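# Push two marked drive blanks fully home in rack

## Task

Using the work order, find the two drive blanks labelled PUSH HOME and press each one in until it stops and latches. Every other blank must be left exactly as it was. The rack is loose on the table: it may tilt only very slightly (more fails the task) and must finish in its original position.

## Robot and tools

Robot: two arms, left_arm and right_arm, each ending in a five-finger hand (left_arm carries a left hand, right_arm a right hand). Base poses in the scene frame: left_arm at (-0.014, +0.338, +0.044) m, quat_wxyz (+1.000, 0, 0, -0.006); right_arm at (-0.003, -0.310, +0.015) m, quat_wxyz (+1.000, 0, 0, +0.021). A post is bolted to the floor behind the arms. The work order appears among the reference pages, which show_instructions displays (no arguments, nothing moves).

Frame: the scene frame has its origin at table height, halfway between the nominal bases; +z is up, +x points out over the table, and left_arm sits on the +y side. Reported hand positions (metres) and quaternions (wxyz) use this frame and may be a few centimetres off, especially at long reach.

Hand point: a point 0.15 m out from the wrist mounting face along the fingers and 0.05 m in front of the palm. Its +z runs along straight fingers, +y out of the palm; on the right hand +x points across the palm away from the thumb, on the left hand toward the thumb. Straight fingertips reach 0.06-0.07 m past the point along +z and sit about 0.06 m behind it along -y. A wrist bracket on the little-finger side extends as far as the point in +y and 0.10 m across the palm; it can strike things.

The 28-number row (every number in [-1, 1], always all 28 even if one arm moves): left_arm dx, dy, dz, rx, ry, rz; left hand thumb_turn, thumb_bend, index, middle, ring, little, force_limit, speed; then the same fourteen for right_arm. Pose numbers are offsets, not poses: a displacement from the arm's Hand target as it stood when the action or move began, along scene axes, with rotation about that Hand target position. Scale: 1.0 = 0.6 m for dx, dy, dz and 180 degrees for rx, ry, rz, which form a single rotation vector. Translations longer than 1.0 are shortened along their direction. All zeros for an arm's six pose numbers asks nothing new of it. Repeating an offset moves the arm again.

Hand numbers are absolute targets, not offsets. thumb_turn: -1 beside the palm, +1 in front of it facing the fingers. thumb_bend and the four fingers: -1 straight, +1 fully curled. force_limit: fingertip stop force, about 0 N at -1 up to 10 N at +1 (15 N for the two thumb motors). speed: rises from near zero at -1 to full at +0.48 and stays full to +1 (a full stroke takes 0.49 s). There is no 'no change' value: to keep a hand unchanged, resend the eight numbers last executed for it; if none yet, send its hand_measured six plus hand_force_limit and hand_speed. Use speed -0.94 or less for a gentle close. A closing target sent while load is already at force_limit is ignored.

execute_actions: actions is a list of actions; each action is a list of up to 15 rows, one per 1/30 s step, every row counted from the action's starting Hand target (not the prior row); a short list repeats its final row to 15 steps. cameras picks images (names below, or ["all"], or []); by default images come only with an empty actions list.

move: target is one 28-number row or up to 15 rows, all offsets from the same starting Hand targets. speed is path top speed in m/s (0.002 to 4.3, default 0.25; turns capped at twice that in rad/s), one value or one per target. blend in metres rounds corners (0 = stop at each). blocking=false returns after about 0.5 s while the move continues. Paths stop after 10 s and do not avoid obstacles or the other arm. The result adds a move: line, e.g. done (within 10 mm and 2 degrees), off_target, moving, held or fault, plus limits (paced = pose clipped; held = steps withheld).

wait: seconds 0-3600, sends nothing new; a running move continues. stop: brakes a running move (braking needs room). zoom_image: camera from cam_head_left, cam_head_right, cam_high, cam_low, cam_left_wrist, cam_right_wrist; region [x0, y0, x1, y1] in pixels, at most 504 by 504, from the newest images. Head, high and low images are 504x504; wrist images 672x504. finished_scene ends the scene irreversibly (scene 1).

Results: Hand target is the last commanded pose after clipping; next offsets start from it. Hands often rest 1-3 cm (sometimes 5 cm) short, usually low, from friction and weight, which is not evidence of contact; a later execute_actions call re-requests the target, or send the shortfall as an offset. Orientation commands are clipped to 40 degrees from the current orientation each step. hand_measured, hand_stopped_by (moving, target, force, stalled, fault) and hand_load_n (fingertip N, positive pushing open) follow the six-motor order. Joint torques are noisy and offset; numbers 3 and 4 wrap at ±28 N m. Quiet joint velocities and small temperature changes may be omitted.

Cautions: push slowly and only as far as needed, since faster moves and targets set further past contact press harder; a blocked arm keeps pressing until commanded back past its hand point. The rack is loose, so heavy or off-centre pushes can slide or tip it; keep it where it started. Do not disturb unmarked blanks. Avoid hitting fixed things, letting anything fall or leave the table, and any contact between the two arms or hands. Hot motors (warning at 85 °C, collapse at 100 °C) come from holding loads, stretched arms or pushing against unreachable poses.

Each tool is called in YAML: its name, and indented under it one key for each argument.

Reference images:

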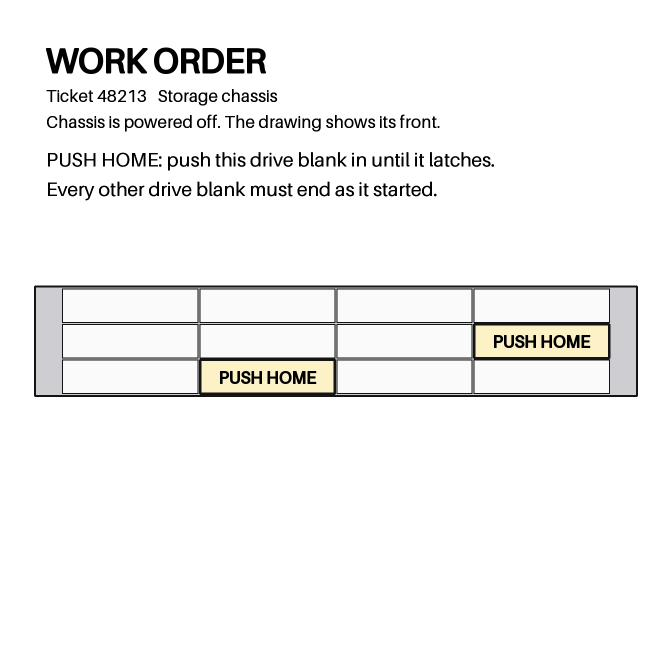

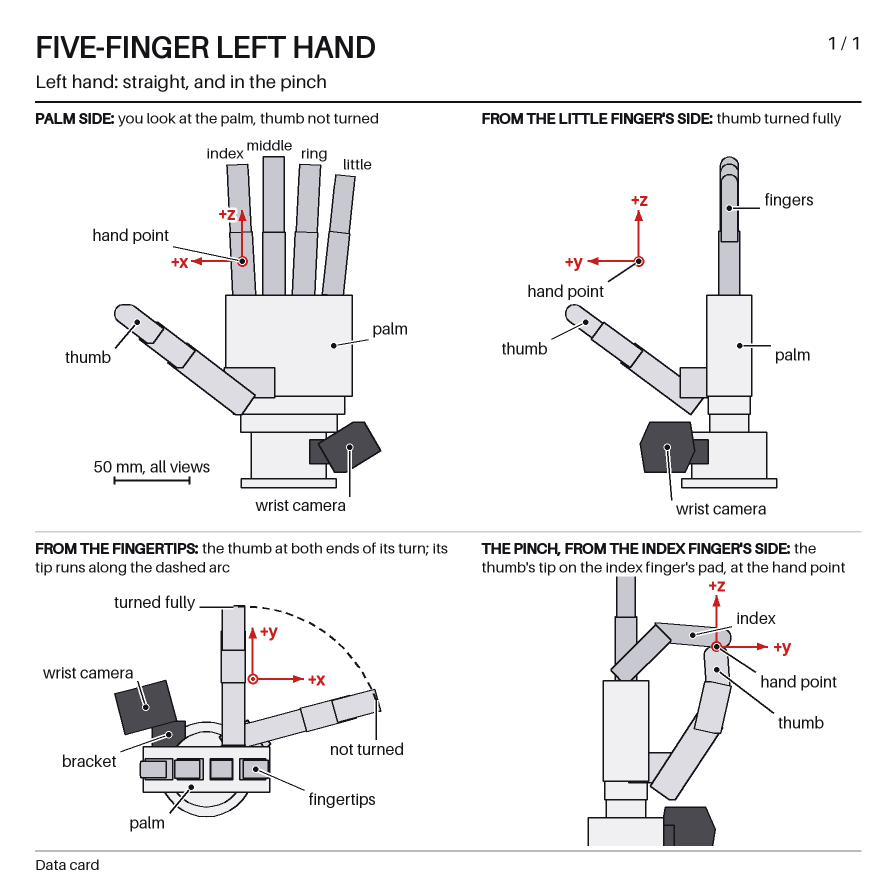

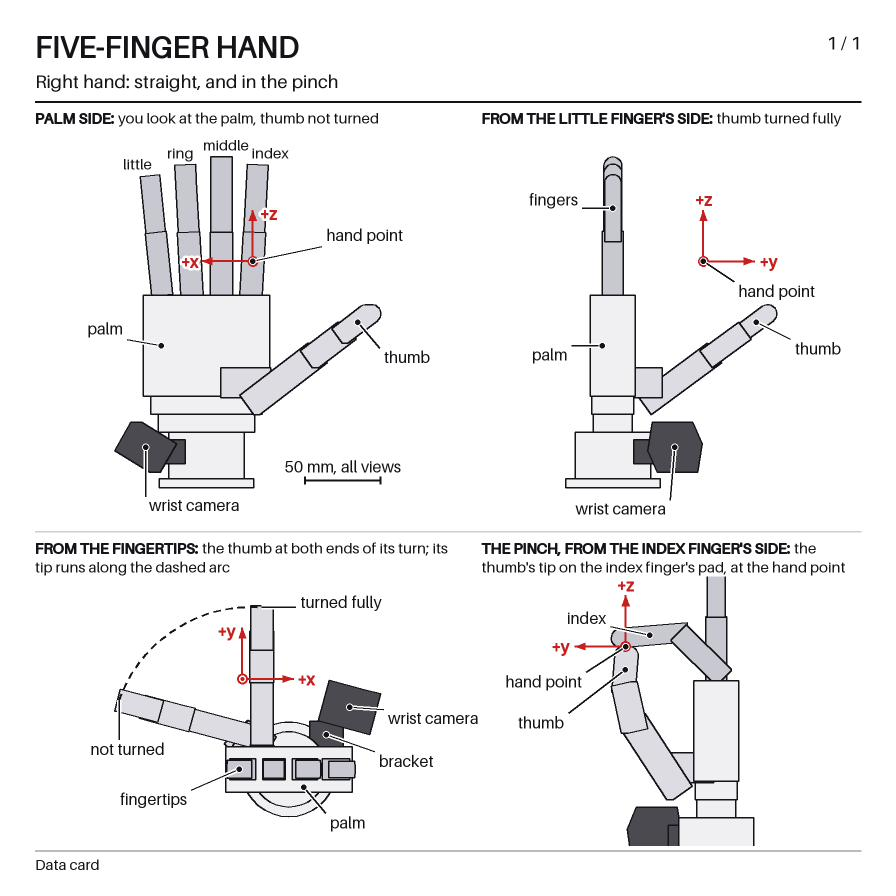

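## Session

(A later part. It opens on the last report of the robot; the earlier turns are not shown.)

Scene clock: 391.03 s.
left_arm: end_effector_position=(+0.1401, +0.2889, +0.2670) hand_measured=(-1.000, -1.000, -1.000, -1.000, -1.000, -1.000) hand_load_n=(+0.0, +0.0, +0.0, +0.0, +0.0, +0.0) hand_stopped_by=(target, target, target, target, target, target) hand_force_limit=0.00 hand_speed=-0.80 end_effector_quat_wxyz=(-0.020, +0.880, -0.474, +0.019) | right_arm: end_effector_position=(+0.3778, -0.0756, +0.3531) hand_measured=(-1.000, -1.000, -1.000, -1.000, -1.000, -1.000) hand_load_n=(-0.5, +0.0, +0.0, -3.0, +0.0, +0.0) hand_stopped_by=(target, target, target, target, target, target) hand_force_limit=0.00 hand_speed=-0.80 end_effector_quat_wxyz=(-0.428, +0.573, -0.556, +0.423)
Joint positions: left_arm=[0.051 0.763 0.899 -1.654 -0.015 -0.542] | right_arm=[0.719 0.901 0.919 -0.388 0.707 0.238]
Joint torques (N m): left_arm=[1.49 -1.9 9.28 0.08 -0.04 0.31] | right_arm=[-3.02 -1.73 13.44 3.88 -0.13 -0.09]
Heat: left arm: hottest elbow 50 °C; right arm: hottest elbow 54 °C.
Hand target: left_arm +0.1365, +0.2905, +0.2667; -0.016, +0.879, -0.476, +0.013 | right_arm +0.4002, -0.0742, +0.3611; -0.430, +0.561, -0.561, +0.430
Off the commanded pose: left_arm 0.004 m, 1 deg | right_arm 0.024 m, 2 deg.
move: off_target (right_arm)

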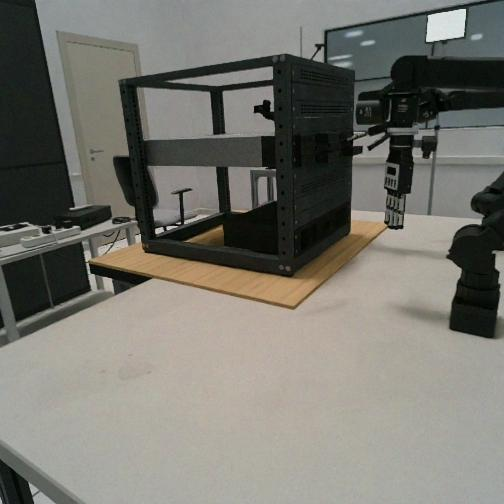

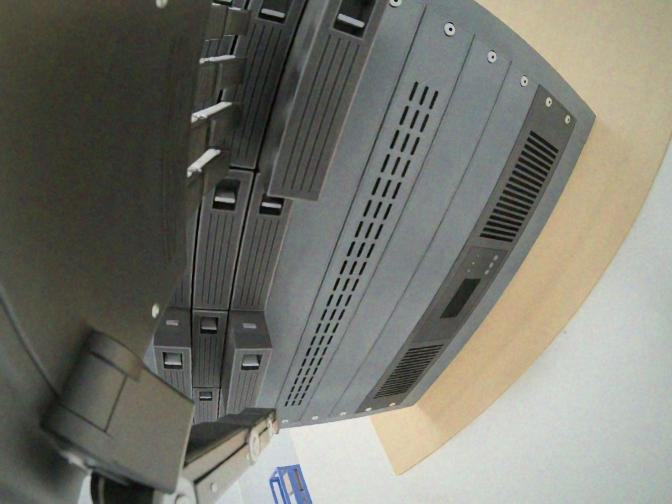

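move:
  target: [0,0,0,0,0,0,-1,-1,-1,-1,-1,-1,0,-0.8,0.02,0.0,0.002,0,0,0,-1,-1,-1,-1,-1,-1,0,-0.8]
  speed: 0.03
  cameras: ["cam_low","cam_right_wrist","cam_high"]

zoom_image:
  camera: "cam_low"
  region: [335, 125, 395, 165]

zoom_image:
  camera: "cam_right_wrist"
  region: [150, 0, 350, 200]

Scene clock: 397.50 s.
left_arm: end_effector_position=(+0.1401, +0.2889, +0.2670) hand_measured=(-1.000, -1.000, -1.000, -1.000, -1.000, -1.000) hand_load_n=(+0.0, +0.0, +0.5, +0.0, +0.0, +0.0) hand_stopped_by=(target, target, target, target, target, target) hand_force_limit=0.00 hand_speed=-0.80 end_effector_quat_wxyz=(-0.020, +0.880, -0.474, +0.019) | right_arm: end_effector_position=(+0.3790, -0.0761, +0.3523) hand_measured=(-1.000, -1.000, -1.000, -1.000, -1.000, -1.000) hand_load_n=(+0.0, +0.0, +0.0, -5.0, +0.0, +0.0) hand_stopped_by=(target, target, target, target, target, target) hand_force_limit=0.00 hand_speed=-0.80 end_effector_quat_wxyz=(-0.428, +0.578, -0.552, +0.421)
Joint positions: left_arm=[0.051 0.763 0.899 -1.654 -0.015 -0.542] | right_arm=[0.71 0.901 0.919 -0.387 0.687 0.226]
Joint torques (N m): left_arm=[1.26 -1.32 9.32 -0.01 -0.04 0.33] | right_arm=[-3.84 0.03 14.78 4.15 -0.26 -0.03]
Heat: left arm: hottest elbow 50 °C; right arm: hottest elbow 54 °C.
Hand target: left_arm +0.1365, +0.2905, +0.2667; -0.016, +0.879, -0.476, +0.013 | right_arm +0.4123, -0.0743, +0.3622; -0.430, +0.562, -0.561, +0.430
Off the commanded pose: left_arm 0.004 m, 1 deg | right_arm 0.035 m, 2 deg.
move: off_target (right_arm)
Images, in order (width x height): cam_high 504x504, cam_low 504x504, cam_right_wrist 672x504.

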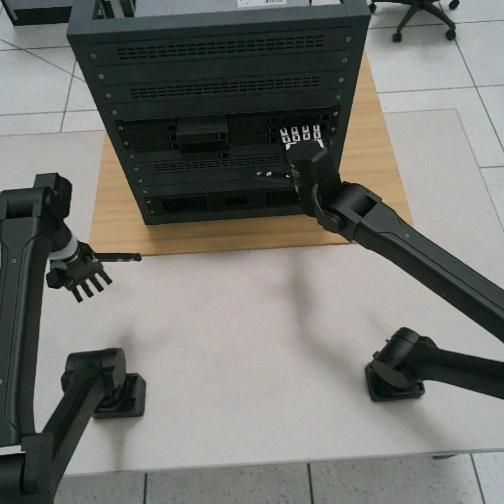

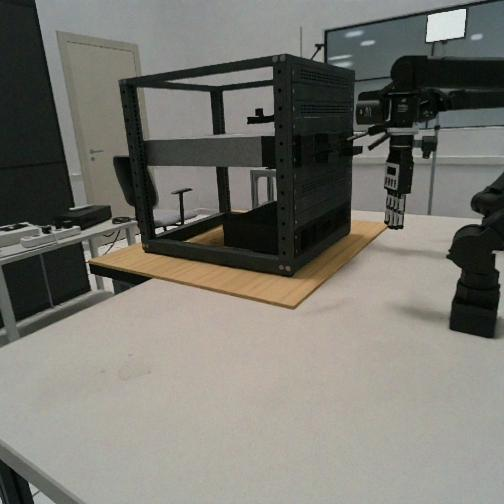

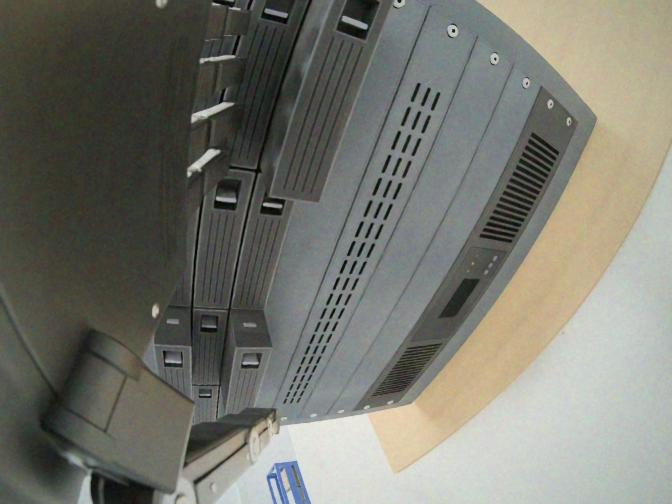

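Scaled by 8.400 from the camera's image (finer frame: 720x720).

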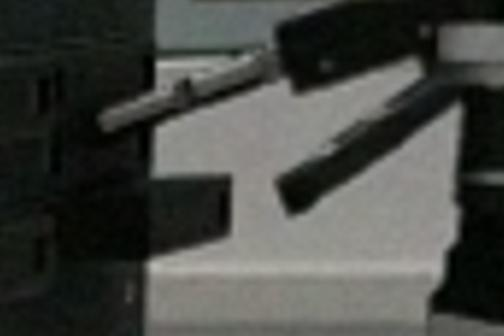

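Scaled by 2.520 from the camera's image (finer frame: 960x720).

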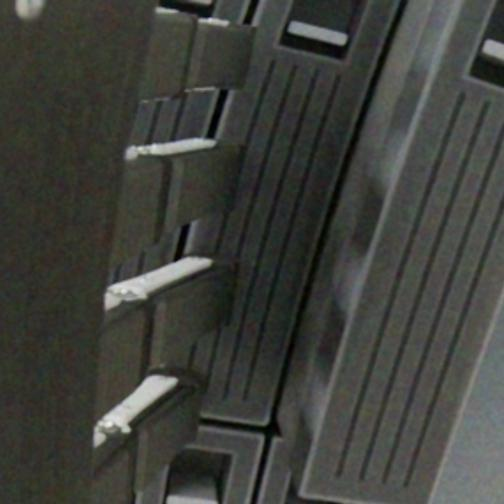

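move:
  target: [0,0,0,0,0,0,-1,-1,-1,-1,-1,-1,0,-0.8,-0.08,0.0,0,0,0,0,-1,-1,-1,-1,-1,-1,0,-0.8]
  speed: 0.06
  cameras: ["cam_low","cam_right_wrist","cam_high","cam_head_left"]

zoom_image:
  camera: "cam_low"
  region: [335, 125, 395, 165]

zoom_image:
  camera: "cam_right_wrist"
  region: [170, 0, 350, 180]

zoom_image:
  camera: "cam_high"
  region: [250, 90, 350, 190]

Scene clock: 405.07 s.
left_arm: end_effector_position=(+0.1401, +0.2889, +0.2670) hand_measured=(-1.000, -1.000, -1.000, -1.000, -1.000, -1.000) hand_load_n=(+0.0, -0.5, +0.0, +0.0, +0.0, +0.0) hand_stopped_by=(target, target, target, target, target, target) hand_force_limit=0.00 hand_speed=-0.80 end_effector_quat_wxyz=(-0.020, +0.880, -0.474, +0.019) | right_arm: end_effector_position=(+0.3678, -0.0748, +0.3580) hand_measured=(-1.000, -1.000, -1.000, -1.000, -1.000, -1.000) hand_load_n=(+0.0, -0.5, +0.0, +0.0, +0.0, +0.0) hand_stopped_by=(target, target, target, target, target, target) hand_force_limit=0.00 hand_speed=-0.80 end_effector_quat_wxyz=(-0.426, +0.564, -0.559, +0.433)
Joint positions: left_arm=[0.051 0.763 0.899 -1.654 -0.015 -0.542] | right_arm=[0.762 0.887 0.919 -0.406 0.773 0.254]
Joint torques (N m): left_arm=[1.2 -1.55 9.36 0.03 -0.06 0.31] | right_arm=[0.26 -7.36 10.96 1.65 0.39 0.21]
Heat: left arm: hottest elbow 50 °C; right arm: hottest elbow 54 °C.
Hand target: left_arm +0.1365, +0.2905, +0.2667; -0.016, +0.879, -0.476, +0.013 | right_arm +0.3642, -0.0743, +0.3623; -0.430, +0.562, -0.561, +0.430
Off the commanded pose: left_arm 0.004 m, 1 deg | right_arm 0.006 m, 1 deg.
move: done
Images, in order (width x height): cam_head_left 504x504, cam_high 504x504, cam_low 504x504, cam_right_wrist 672x504.

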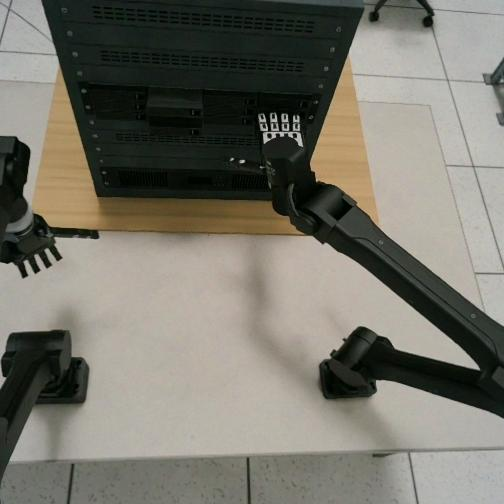

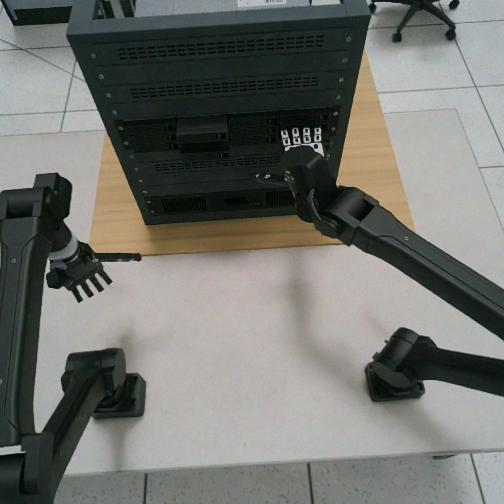

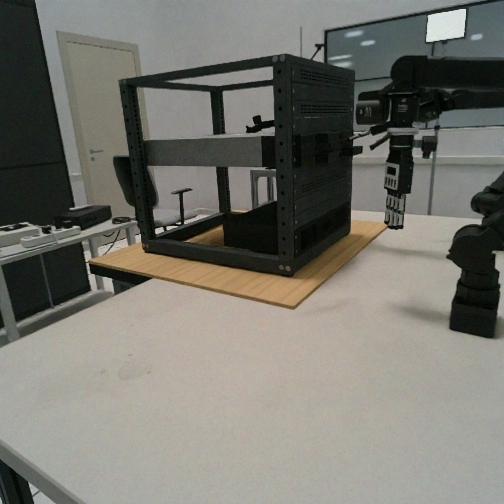

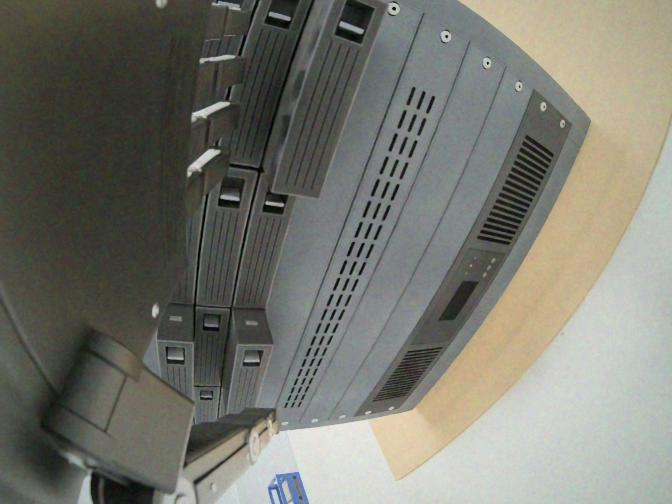

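Scaled by 8.400 from the camera's image (finer frame: 720x720).

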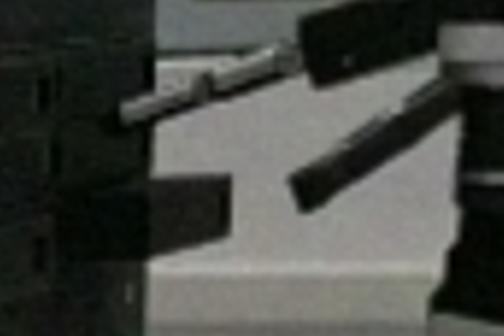

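Scaled by 2.800 from the camera's image (finer frame: 960x720).

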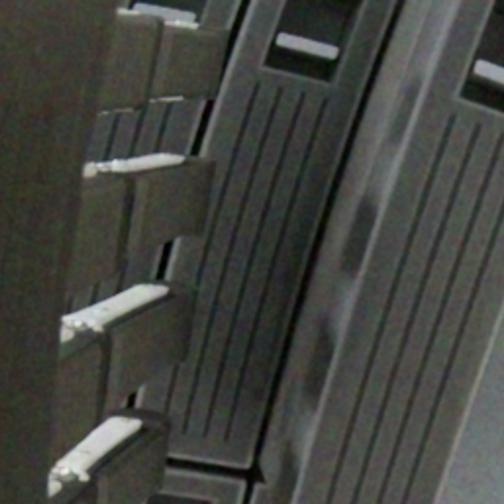

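Scaled by 5.040 from the camera's image (finer frame: 720x720).

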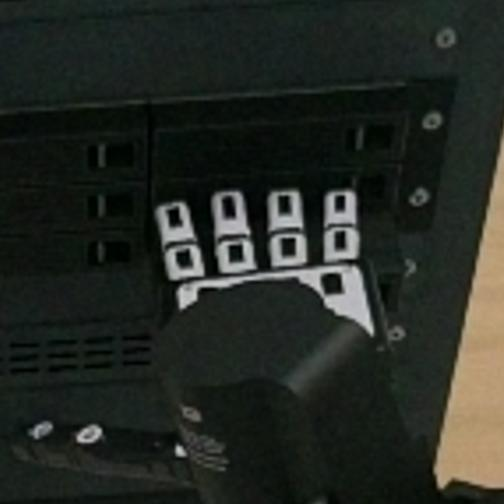

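move:
  target: [0,0,0,0,0,0,-1,-1,-1,-1,-1,-1,0,-0.8,-0.17,-0.05,0.0,0,0,0,-1,-1,-1,-1,-1,-1,0,-0.8]
  speed: 0.15
  cameras: ["cam_low","cam_right_wrist","cam_high","cam_head_left"]

zoom_image:
  camera: "cam_low"
  region: [280, 110, 400, 190]

zoom_image:
  camera: "cam_right_wrist"
  region: [150, 0, 400, 200]

zoom_image:
  camera: "cam_high"
  region: [260, 90, 350, 160]

zoom_image:
  camera: "cam_head_left"
  region: [230, 80, 320, 150]

Scene clock: 414.60 s.
left_arm: end_effector_position=(+0.1401, +0.2889, +0.2670) hand_measured=(-1.000, -1.000, -1.000, -1.000, -1.000, -1.000) hand_load_n=(+0.0, +0.0, +0.0, +0.0, +0.0, +0.0) hand_stopped_by=(target, target, target, target, target, target) hand_force_limit=0.00 hand_speed=-0.80 end_effector_quat_wxyz=(-0.020, +0.880, -0.474, +0.019) | right_arm: end_effector_position=(+0.2641, -0.1052, +0.3659) hand_measured=(-1.000, -1.000, -1.000, -1.000, -1.000, -1.000) hand_load_n=(+0.0, +0.0, +0.0, +0.0, +0.0, +0.0) hand_stopped_by=(target, target, target, target, target, target) hand_force_limit=0.00 hand_speed=-0.80 end_effector_quat_wxyz=(-0.433, +0.559, -0.560, +0.432)
Joint positions: left_arm=[0.051 0.763 0.899 -1.654 -0.015 -0.542] | right_arm=[1.035 0.643 0.86 -0.721 1.02 0.442]
Joint torques (N m): left_arm=[1.49 -1.38 9.36 -0.03 -0.04 0.32] | right_arm=[0.73 -2.32 10.04 1.51 0.6 0.25]
Heat: left arm: hottest elbow 50 °C; right arm: hottest elbow 53 °C.
Hand target: left_arm +0.1365, +0.2905, +0.2667; -0.016, +0.879, -0.476, +0.013 | right_arm +0.2622, -0.1043, +0.3621; -0.430, +0.562, -0.561, +0.430
Off the commanded pose: left_arm 0.004 m, 1 deg | right_arm 0.004 m, 0 deg.
move: done
Images, in order (width x height): cam_head_left 504x504, cam_high 504x504, cam_low 504x504, cam_right_wrist 672x504.

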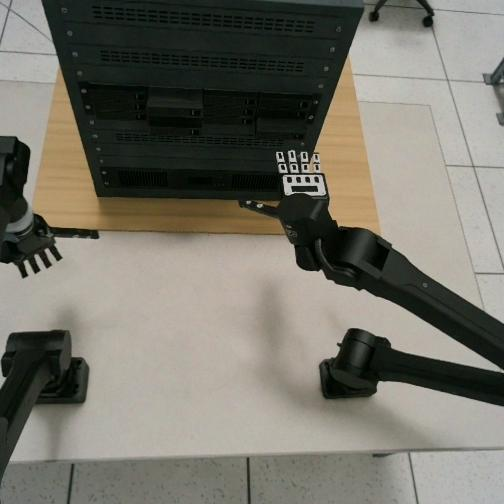

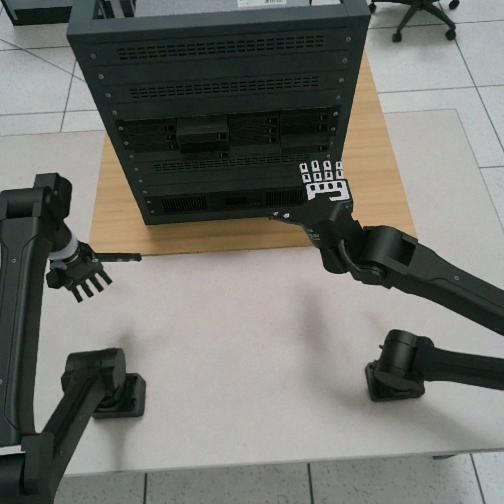

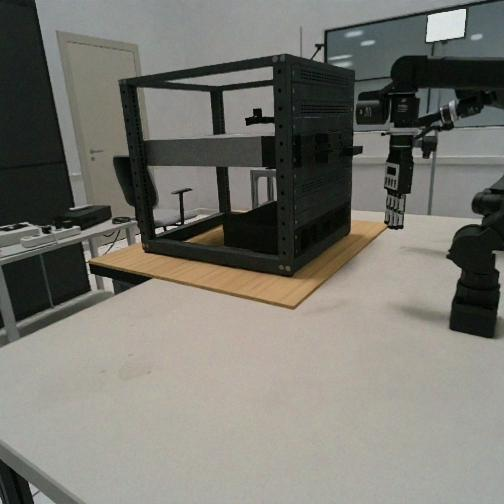

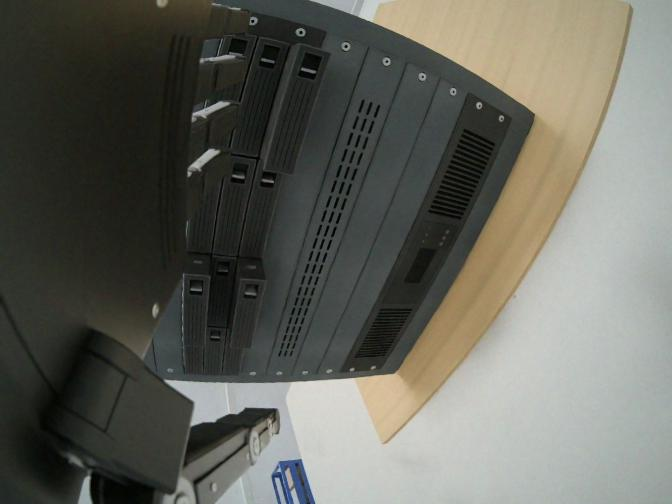

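Scaled by 4.200 from the camera's image (finer frame: 720x720).

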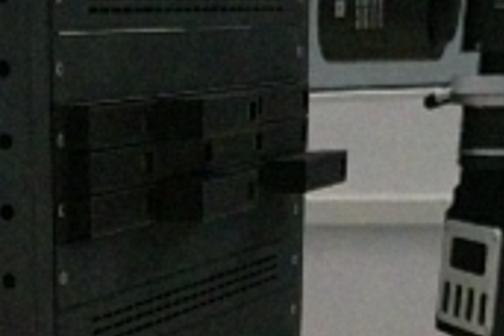

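Scaled by 2.016 from the camera's image (finer frame: 960x720).

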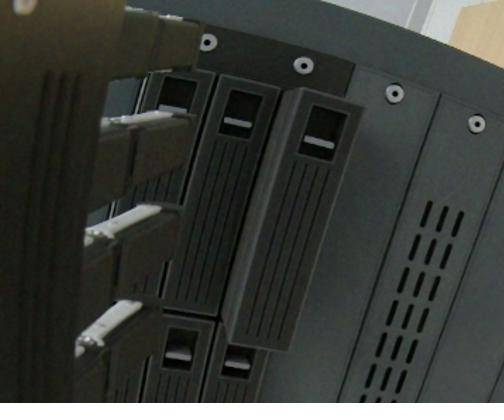

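Scaled by 5.600 from the camera's image (finer frame: 720x720).

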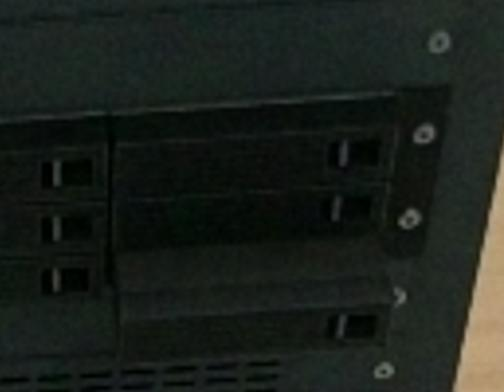

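Scaled by 5.600 from the camera's image (finer frame: 720x720).

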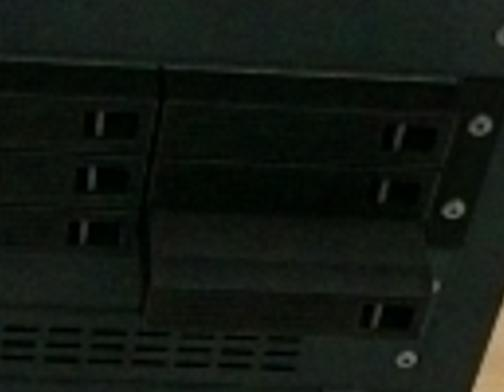

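zoom_image:
  camera: "cam_right_wrist"
  region: [190, 20, 290, 120]

zoom_image:
  camera: "cam_right_wrist"
  region: [180, 120, 280, 220]

zoom_image:
  camera: "cam_right_wrist"
  region: [170, 200, 290, 320]

Scaled by 5.040 from the camera's image (finer frame: 960x720).

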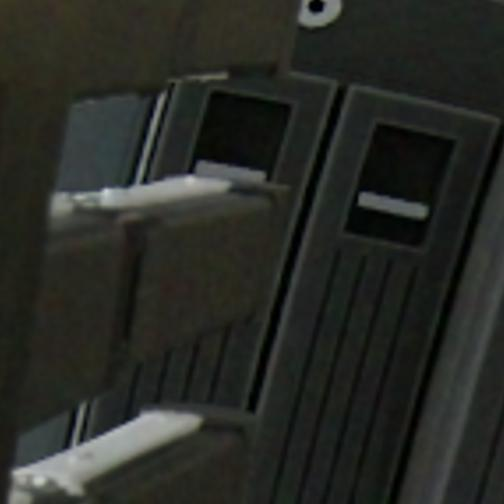

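Scaled by 5.040 from the camera's image (finer frame: 960x720).

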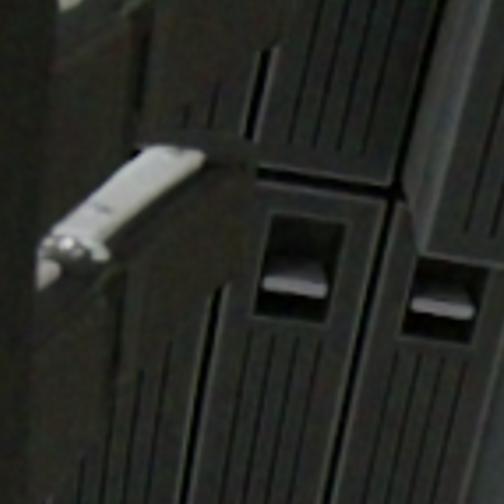

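Scaled by 4.200 from the camera's image (finer frame: 960x720).

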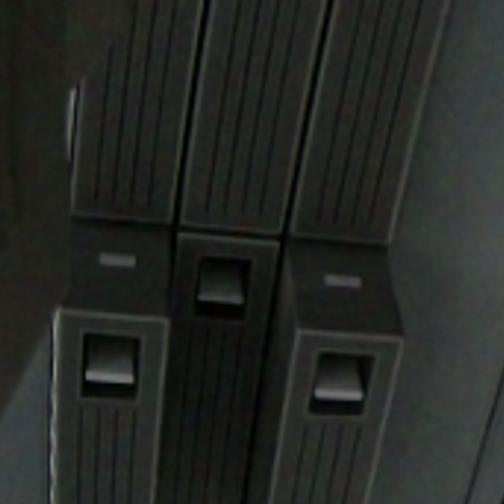

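move:
  target: [0.206,-0.359,0.155,0.1185,-0.391,-0.1568,-1,-1,-1,-1,-1,-1,0,-0.8,-0.1,-0.2,-0.05,0,0,0,-1,-1,-1,-1,-1,-1,0,-0.8]
  speed: 0.15
  cameras: ["all"]

zoom_image:
  camera: "cam_low"
  region: [280, 110, 400, 190]

zoom_image:
  camera: "cam_high"
  region: [140, 90, 240, 190]

Scene clock: 451.87 s.
left_arm: end_effector_position=(+0.2614, +0.0797, +0.3600) hand_measured=(-1.000, -1.000, -1.000, -1.000, -1.000, -1.000) hand_load_n=(+0.0, +0.0, -0.5, +0.0, +0.0, +0.0) hand_stopped_by=(target, target, target, target, target, target) hand_force_limit=0.00 hand_speed=-0.80 end_effector_quat_wxyz=(-0.432, +0.566, -0.558, +0.426) | right_arm: end_effector_position=(+0.2038, -0.2190, +0.3383) hand_measured=(-1.000, -1.000, -1.000, -1.000, -1.000, -1.000) hand_load_n=(-0.5, +0.0, +0.0, -0.5, +0.0, +0.0) hand_stopped_by=(target, target, target, target, target, target) hand_force_limit=0.00 hand_speed=-0.80 end_effector_quat_wxyz=(-0.438, +0.556, -0.564, +0.425)
Joint positions: left_arm=[-1.134 0.807 0.848 -0.64 -1.085 -0.544] | right_arm=[1.001 0.218 0.725 -0.982 0.983 0.426]
Joint torques (N m): left_arm=[0.03 -3.14 10.21 2.37 -0.47 0.31] | right_arm=[-0.79 1.96 8.36 1.58 0.33 -0.04]
Heat: left arm: hottest elbow 51 °C; right arm: hottest elbow 51 °C.
Hand target: left_arm +0.2601, +0.0751, +0.3597; -0.430, +0.561, -0.561, +0.431 | right_arm +0.2022, -0.2243, +0.3322; -0.430, +0.561, -0.561, +0.430
Off the commanded pose: left_arm 0.005 m, 1 deg | right_arm 0.008 m, 1 deg.
move: done

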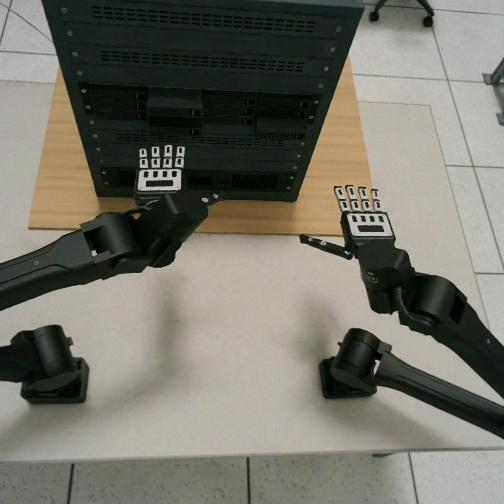

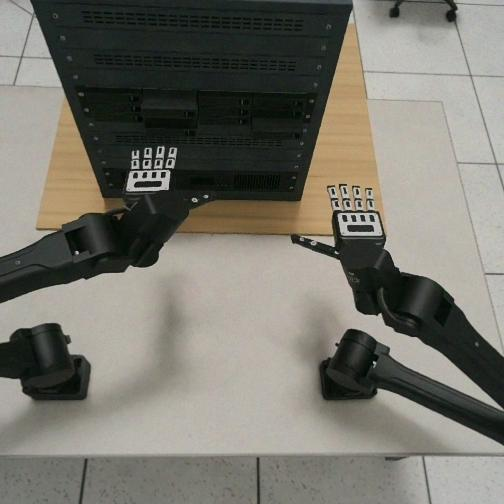

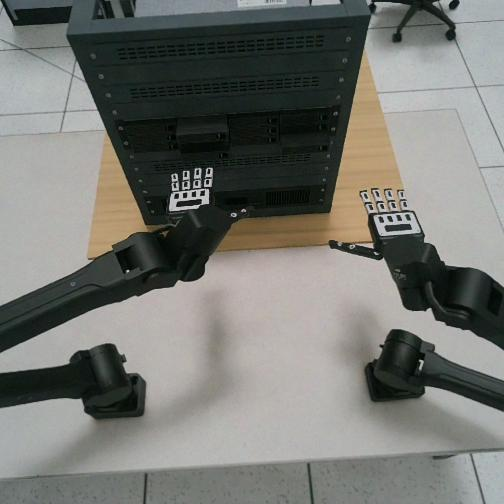

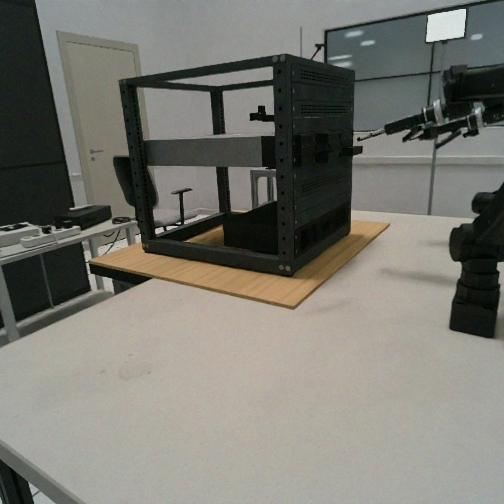

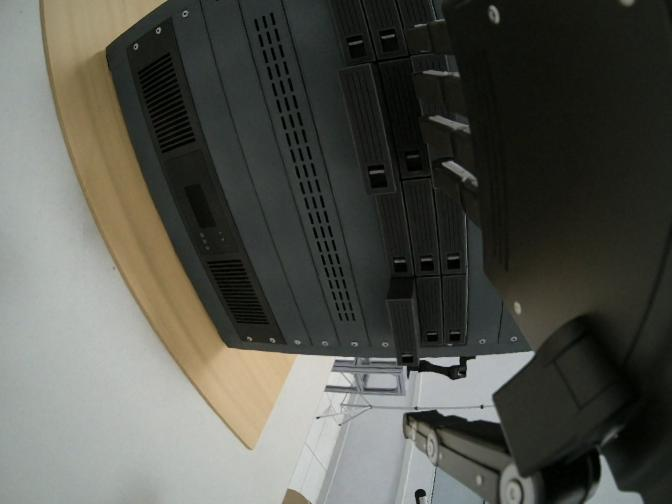

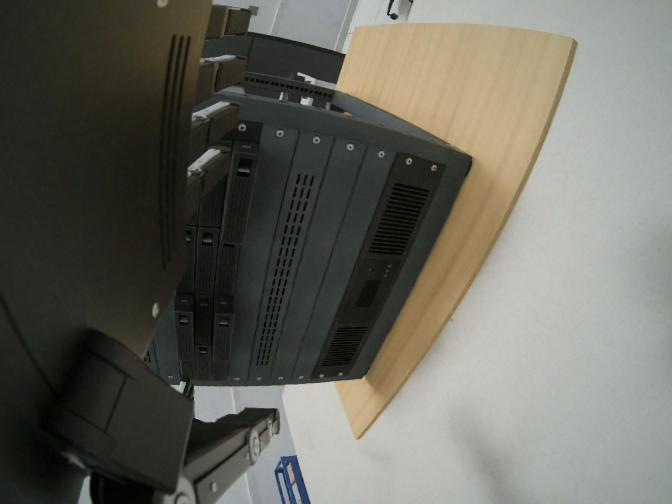

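Scaled by 4.200 from the camera's image (finer frame: 720x720).

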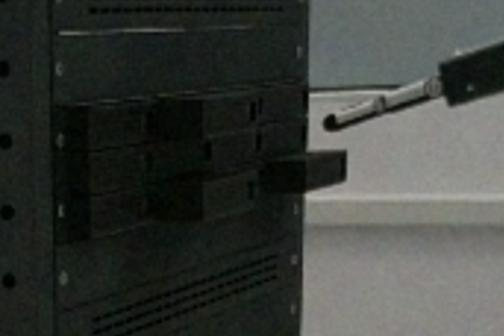

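Scaled by 5.040 from the camera's image (finer frame: 720x720).

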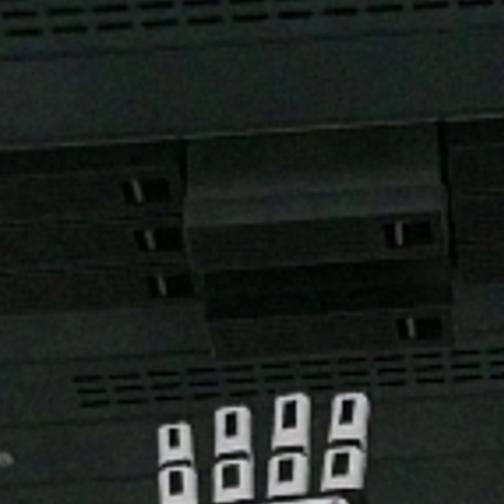

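move:
  target: [0.05,-0.005,-0.04,0,0,0,-1,-1,-1,-1,-1,-1,0,-0.8,0,0,0,0,0,0,-1,-1,-1,-1,-1,-1,0,-0.8]
  speed: 0.1
  cameras: ["cam_low","cam_high","cam_left_wrist"]

zoom_image:
  camera: "cam_low"
  region: [280, 110, 400, 190]

zoom_image:
  camera: "cam_high"
  region: [140, 90, 240, 190]

zoom_image:
  camera: "cam_left_wrist"
  region: [310, 0, 510, 200]

Scene clock: 469.13 s.
left_arm: end_effector_position=(+0.2863, +0.0724, +0.3359) hand_measured=(-1.000, -1.000, -1.000, -1.000, -1.000, -1.000) hand_load_n=(+0.0, +0.0, +0.0, +0.0, +0.0, +0.0) hand_stopped_by=(target, target, target, target, target, target) hand_force_limit=0.00 hand_speed=-0.80 end_effector_quat_wxyz=(-0.427, +0.562, -0.562, +0.430) | right_arm: end_effector_position=(+0.2038, -0.2190, +0.3383) hand_measured=(-1.000, -1.000, -1.000, -1.000, -1.000, -1.000) hand_load_n=(+0.0, +0.0, +0.0, +0.0, +0.0, +0.0) hand_stopped_by=(target, target, target, target, target, target) hand_force_limit=0.00 hand_speed=-0.80 end_effector_quat_wxyz=(-0.438, +0.556, -0.564, +0.425)
Joint positions: left_arm=[-1.054 0.844 0.788 -0.456 -1.001 -0.445] | right_arm=[1.001 0.218 0.725 -0.982 0.983 0.426]
Joint torques (N m): left_arm=[1.26 -3.43 10.55 2.54 -0.43 0.28] | right_arm=[-1.49 1.67 8.36 1.48 0.33 -0.06]
Motor temperatures (°C): left_arm=[33 35 51 33 35 35] | right_arm=[39 33 50 33 32 33]
Heat: left arm: hottest elbow 51 °C; right arm: hottest elbow 50 °C.
Hand target: left_arm +0.2902, +0.0721, +0.3357; -0.430, +0.561, -0.561, +0.431 | right_arm +0.2022, -0.2243, +0.3322; -0.430, +0.561, -0.561, +0.430
Off the commanded pose: left_arm 0.004 m, 0 deg | right_arm 0.008 m, 1 deg.
move: done
Images, in order (width x height): cam_high 504x504, cam_low 504x504, cam_left_wrist 672x504.

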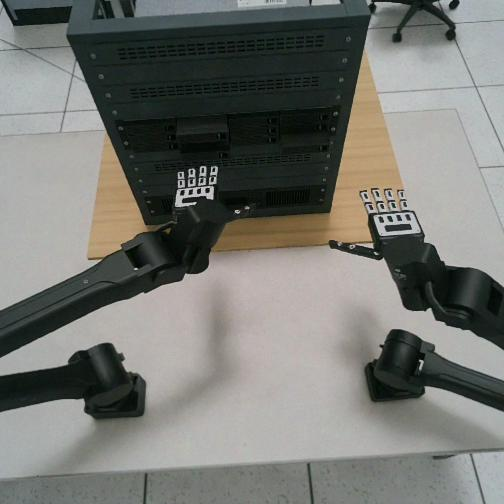

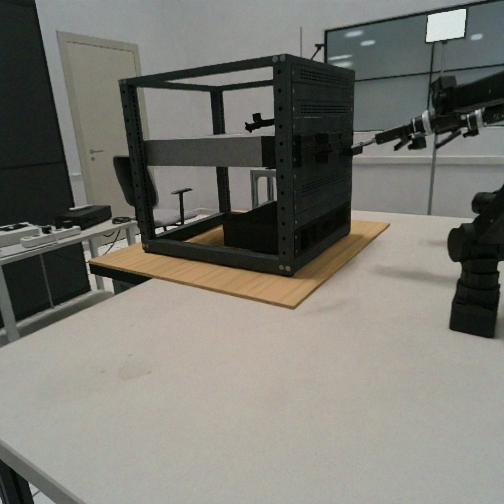

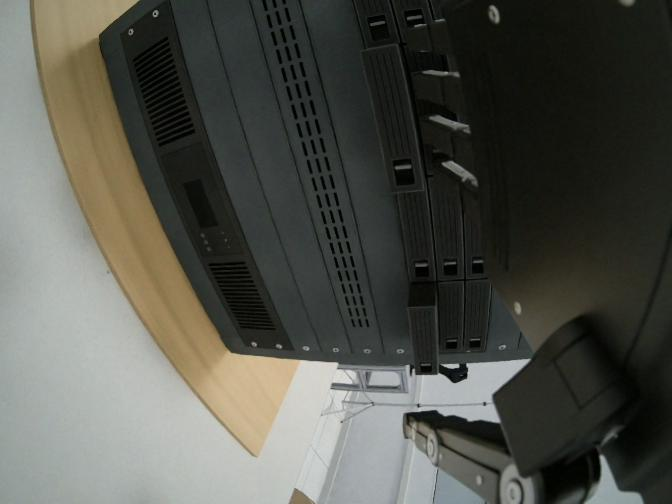

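Scaled by 4.200 from the camera's image (finer frame: 720x720).

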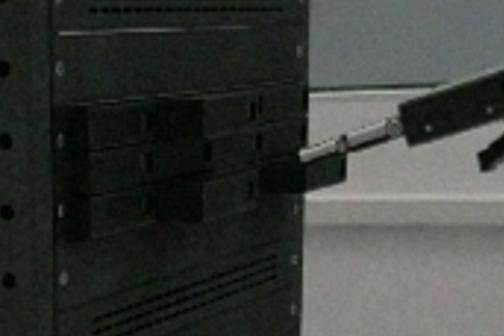

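Scaled by 5.040 from the camera's image (finer frame: 720x720).

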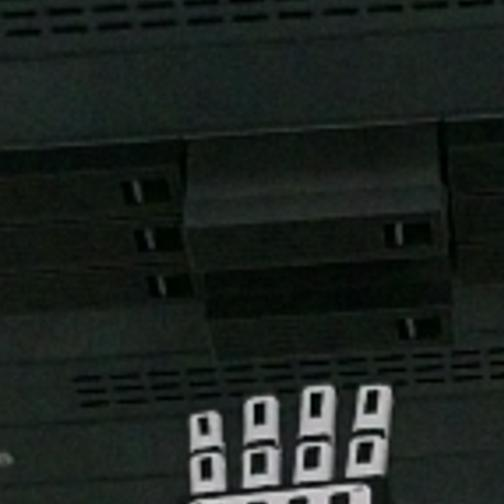

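Scaled by 2.520 from the camera's image (finer frame: 960x720).

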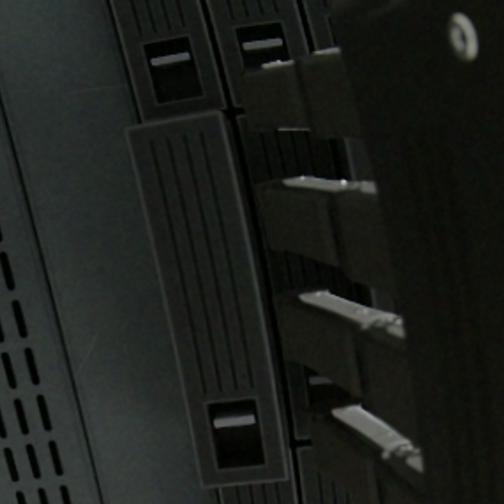

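move:
  target: [0.04,-0.007,-0.022,0,0,0,-1,-1,-1,-1,-1,-1,0,-0.8,0,0,0,0,0,0,-1,-1,-1,-1,-1,-1,0,-0.8]
  speed: 0.08
  cameras: ["cam_low","cam_high","cam_left_wrist"]

zoom_image:
  camera: "cam_low"
  region: [280, 110, 400, 190]

zoom_image:
  camera: "cam_left_wrist"
  region: [310, 0, 510, 200]

Scene clock: 481.83 s.
left_arm: end_effector_position=(+0.3098, +0.0677, +0.3227) hand_measured=(-1.000, -1.000, -1.000, -1.000, -1.000, -1.000) hand_load_n=(+0.0, +0.0, +0.0, +0.0, -0.5, +0.0) hand_stopped_by=(target, target, target, target, target, target) hand_force_limit=0.00 hand_speed=-0.80 end_effector_quat_wxyz=(-0.427, +0.562, -0.563, +0.430) | right_arm: end_effector_position=(+0.2038, -0.2190, +0.3383) hand_measured=(-1.000, -1.000, -1.000, -1.000, -1.000, -1.000) hand_load_n=(+0.0, +0.0, +0.0, +0.0, +0.0, +0.0) hand_stopped_by=(target, target, target, target, target, target) hand_force_limit=0.00 hand_speed=-0.80 end_effector_quat_wxyz=(-0.438, +0.556, -0.564, +0.425)
Joint positions: left_arm=[-0.988 0.894 0.771 -0.344 -0.942 -0.391] | right_arm=[1.001 0.218 0.725 -0.982 0.983 0.426]
Joint torques (N m): left_arm=[1.61 -4.19 10.67 2.66 -0.37 0.3] | right_arm=[-1.26 0.79 8.31 1.35 0.34 -0.05]
Heat: left arm: hottest elbow 51 °C; right arm: hottest elbow 49 °C.
Hand target: left_arm +0.3141, +0.0680, +0.3224; -0.430, +0.561, -0.561, +0.431 | right_arm +0.2022, -0.2243, +0.3322; -0.430, +0.561, -0.561, +0.430
Off the commanded pose: left_arm 0.004 m, 0 deg | right_arm 0.008 m, 1 deg.
move: done
Images, in order (width x height): cam_high 504x504, cam_low 504x504, cam_left_wrist 672x504.

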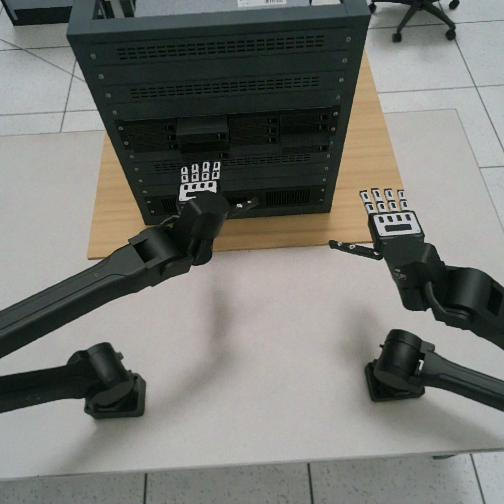

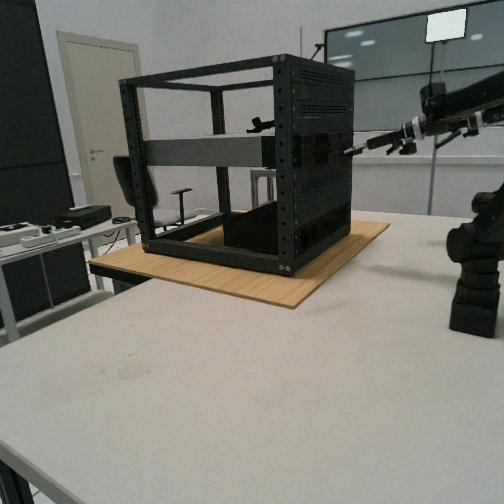

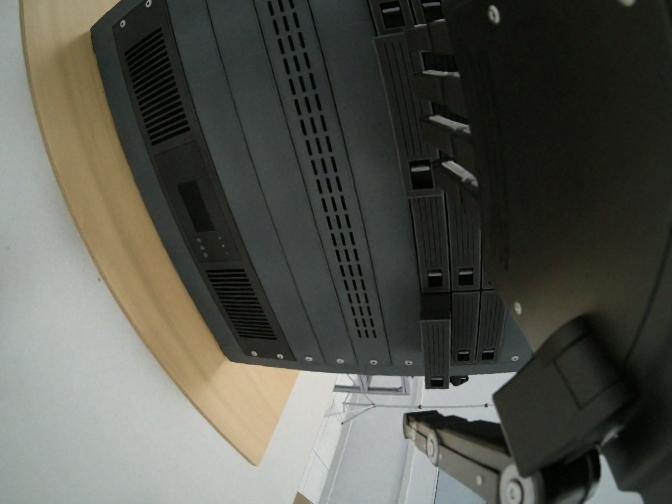

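Scaled by 4.200 from the camera's image (finer frame: 720x720).

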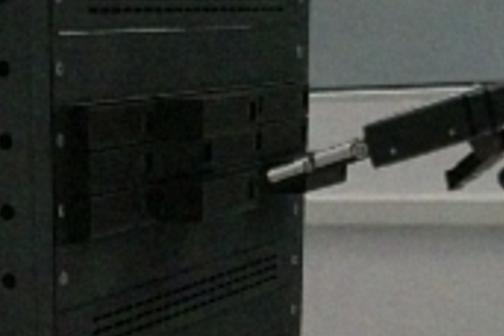

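Scaled by 2.520 from the camera's image (finer frame: 960x720).

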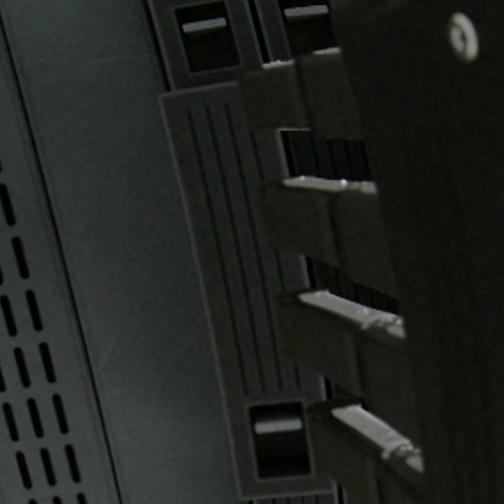

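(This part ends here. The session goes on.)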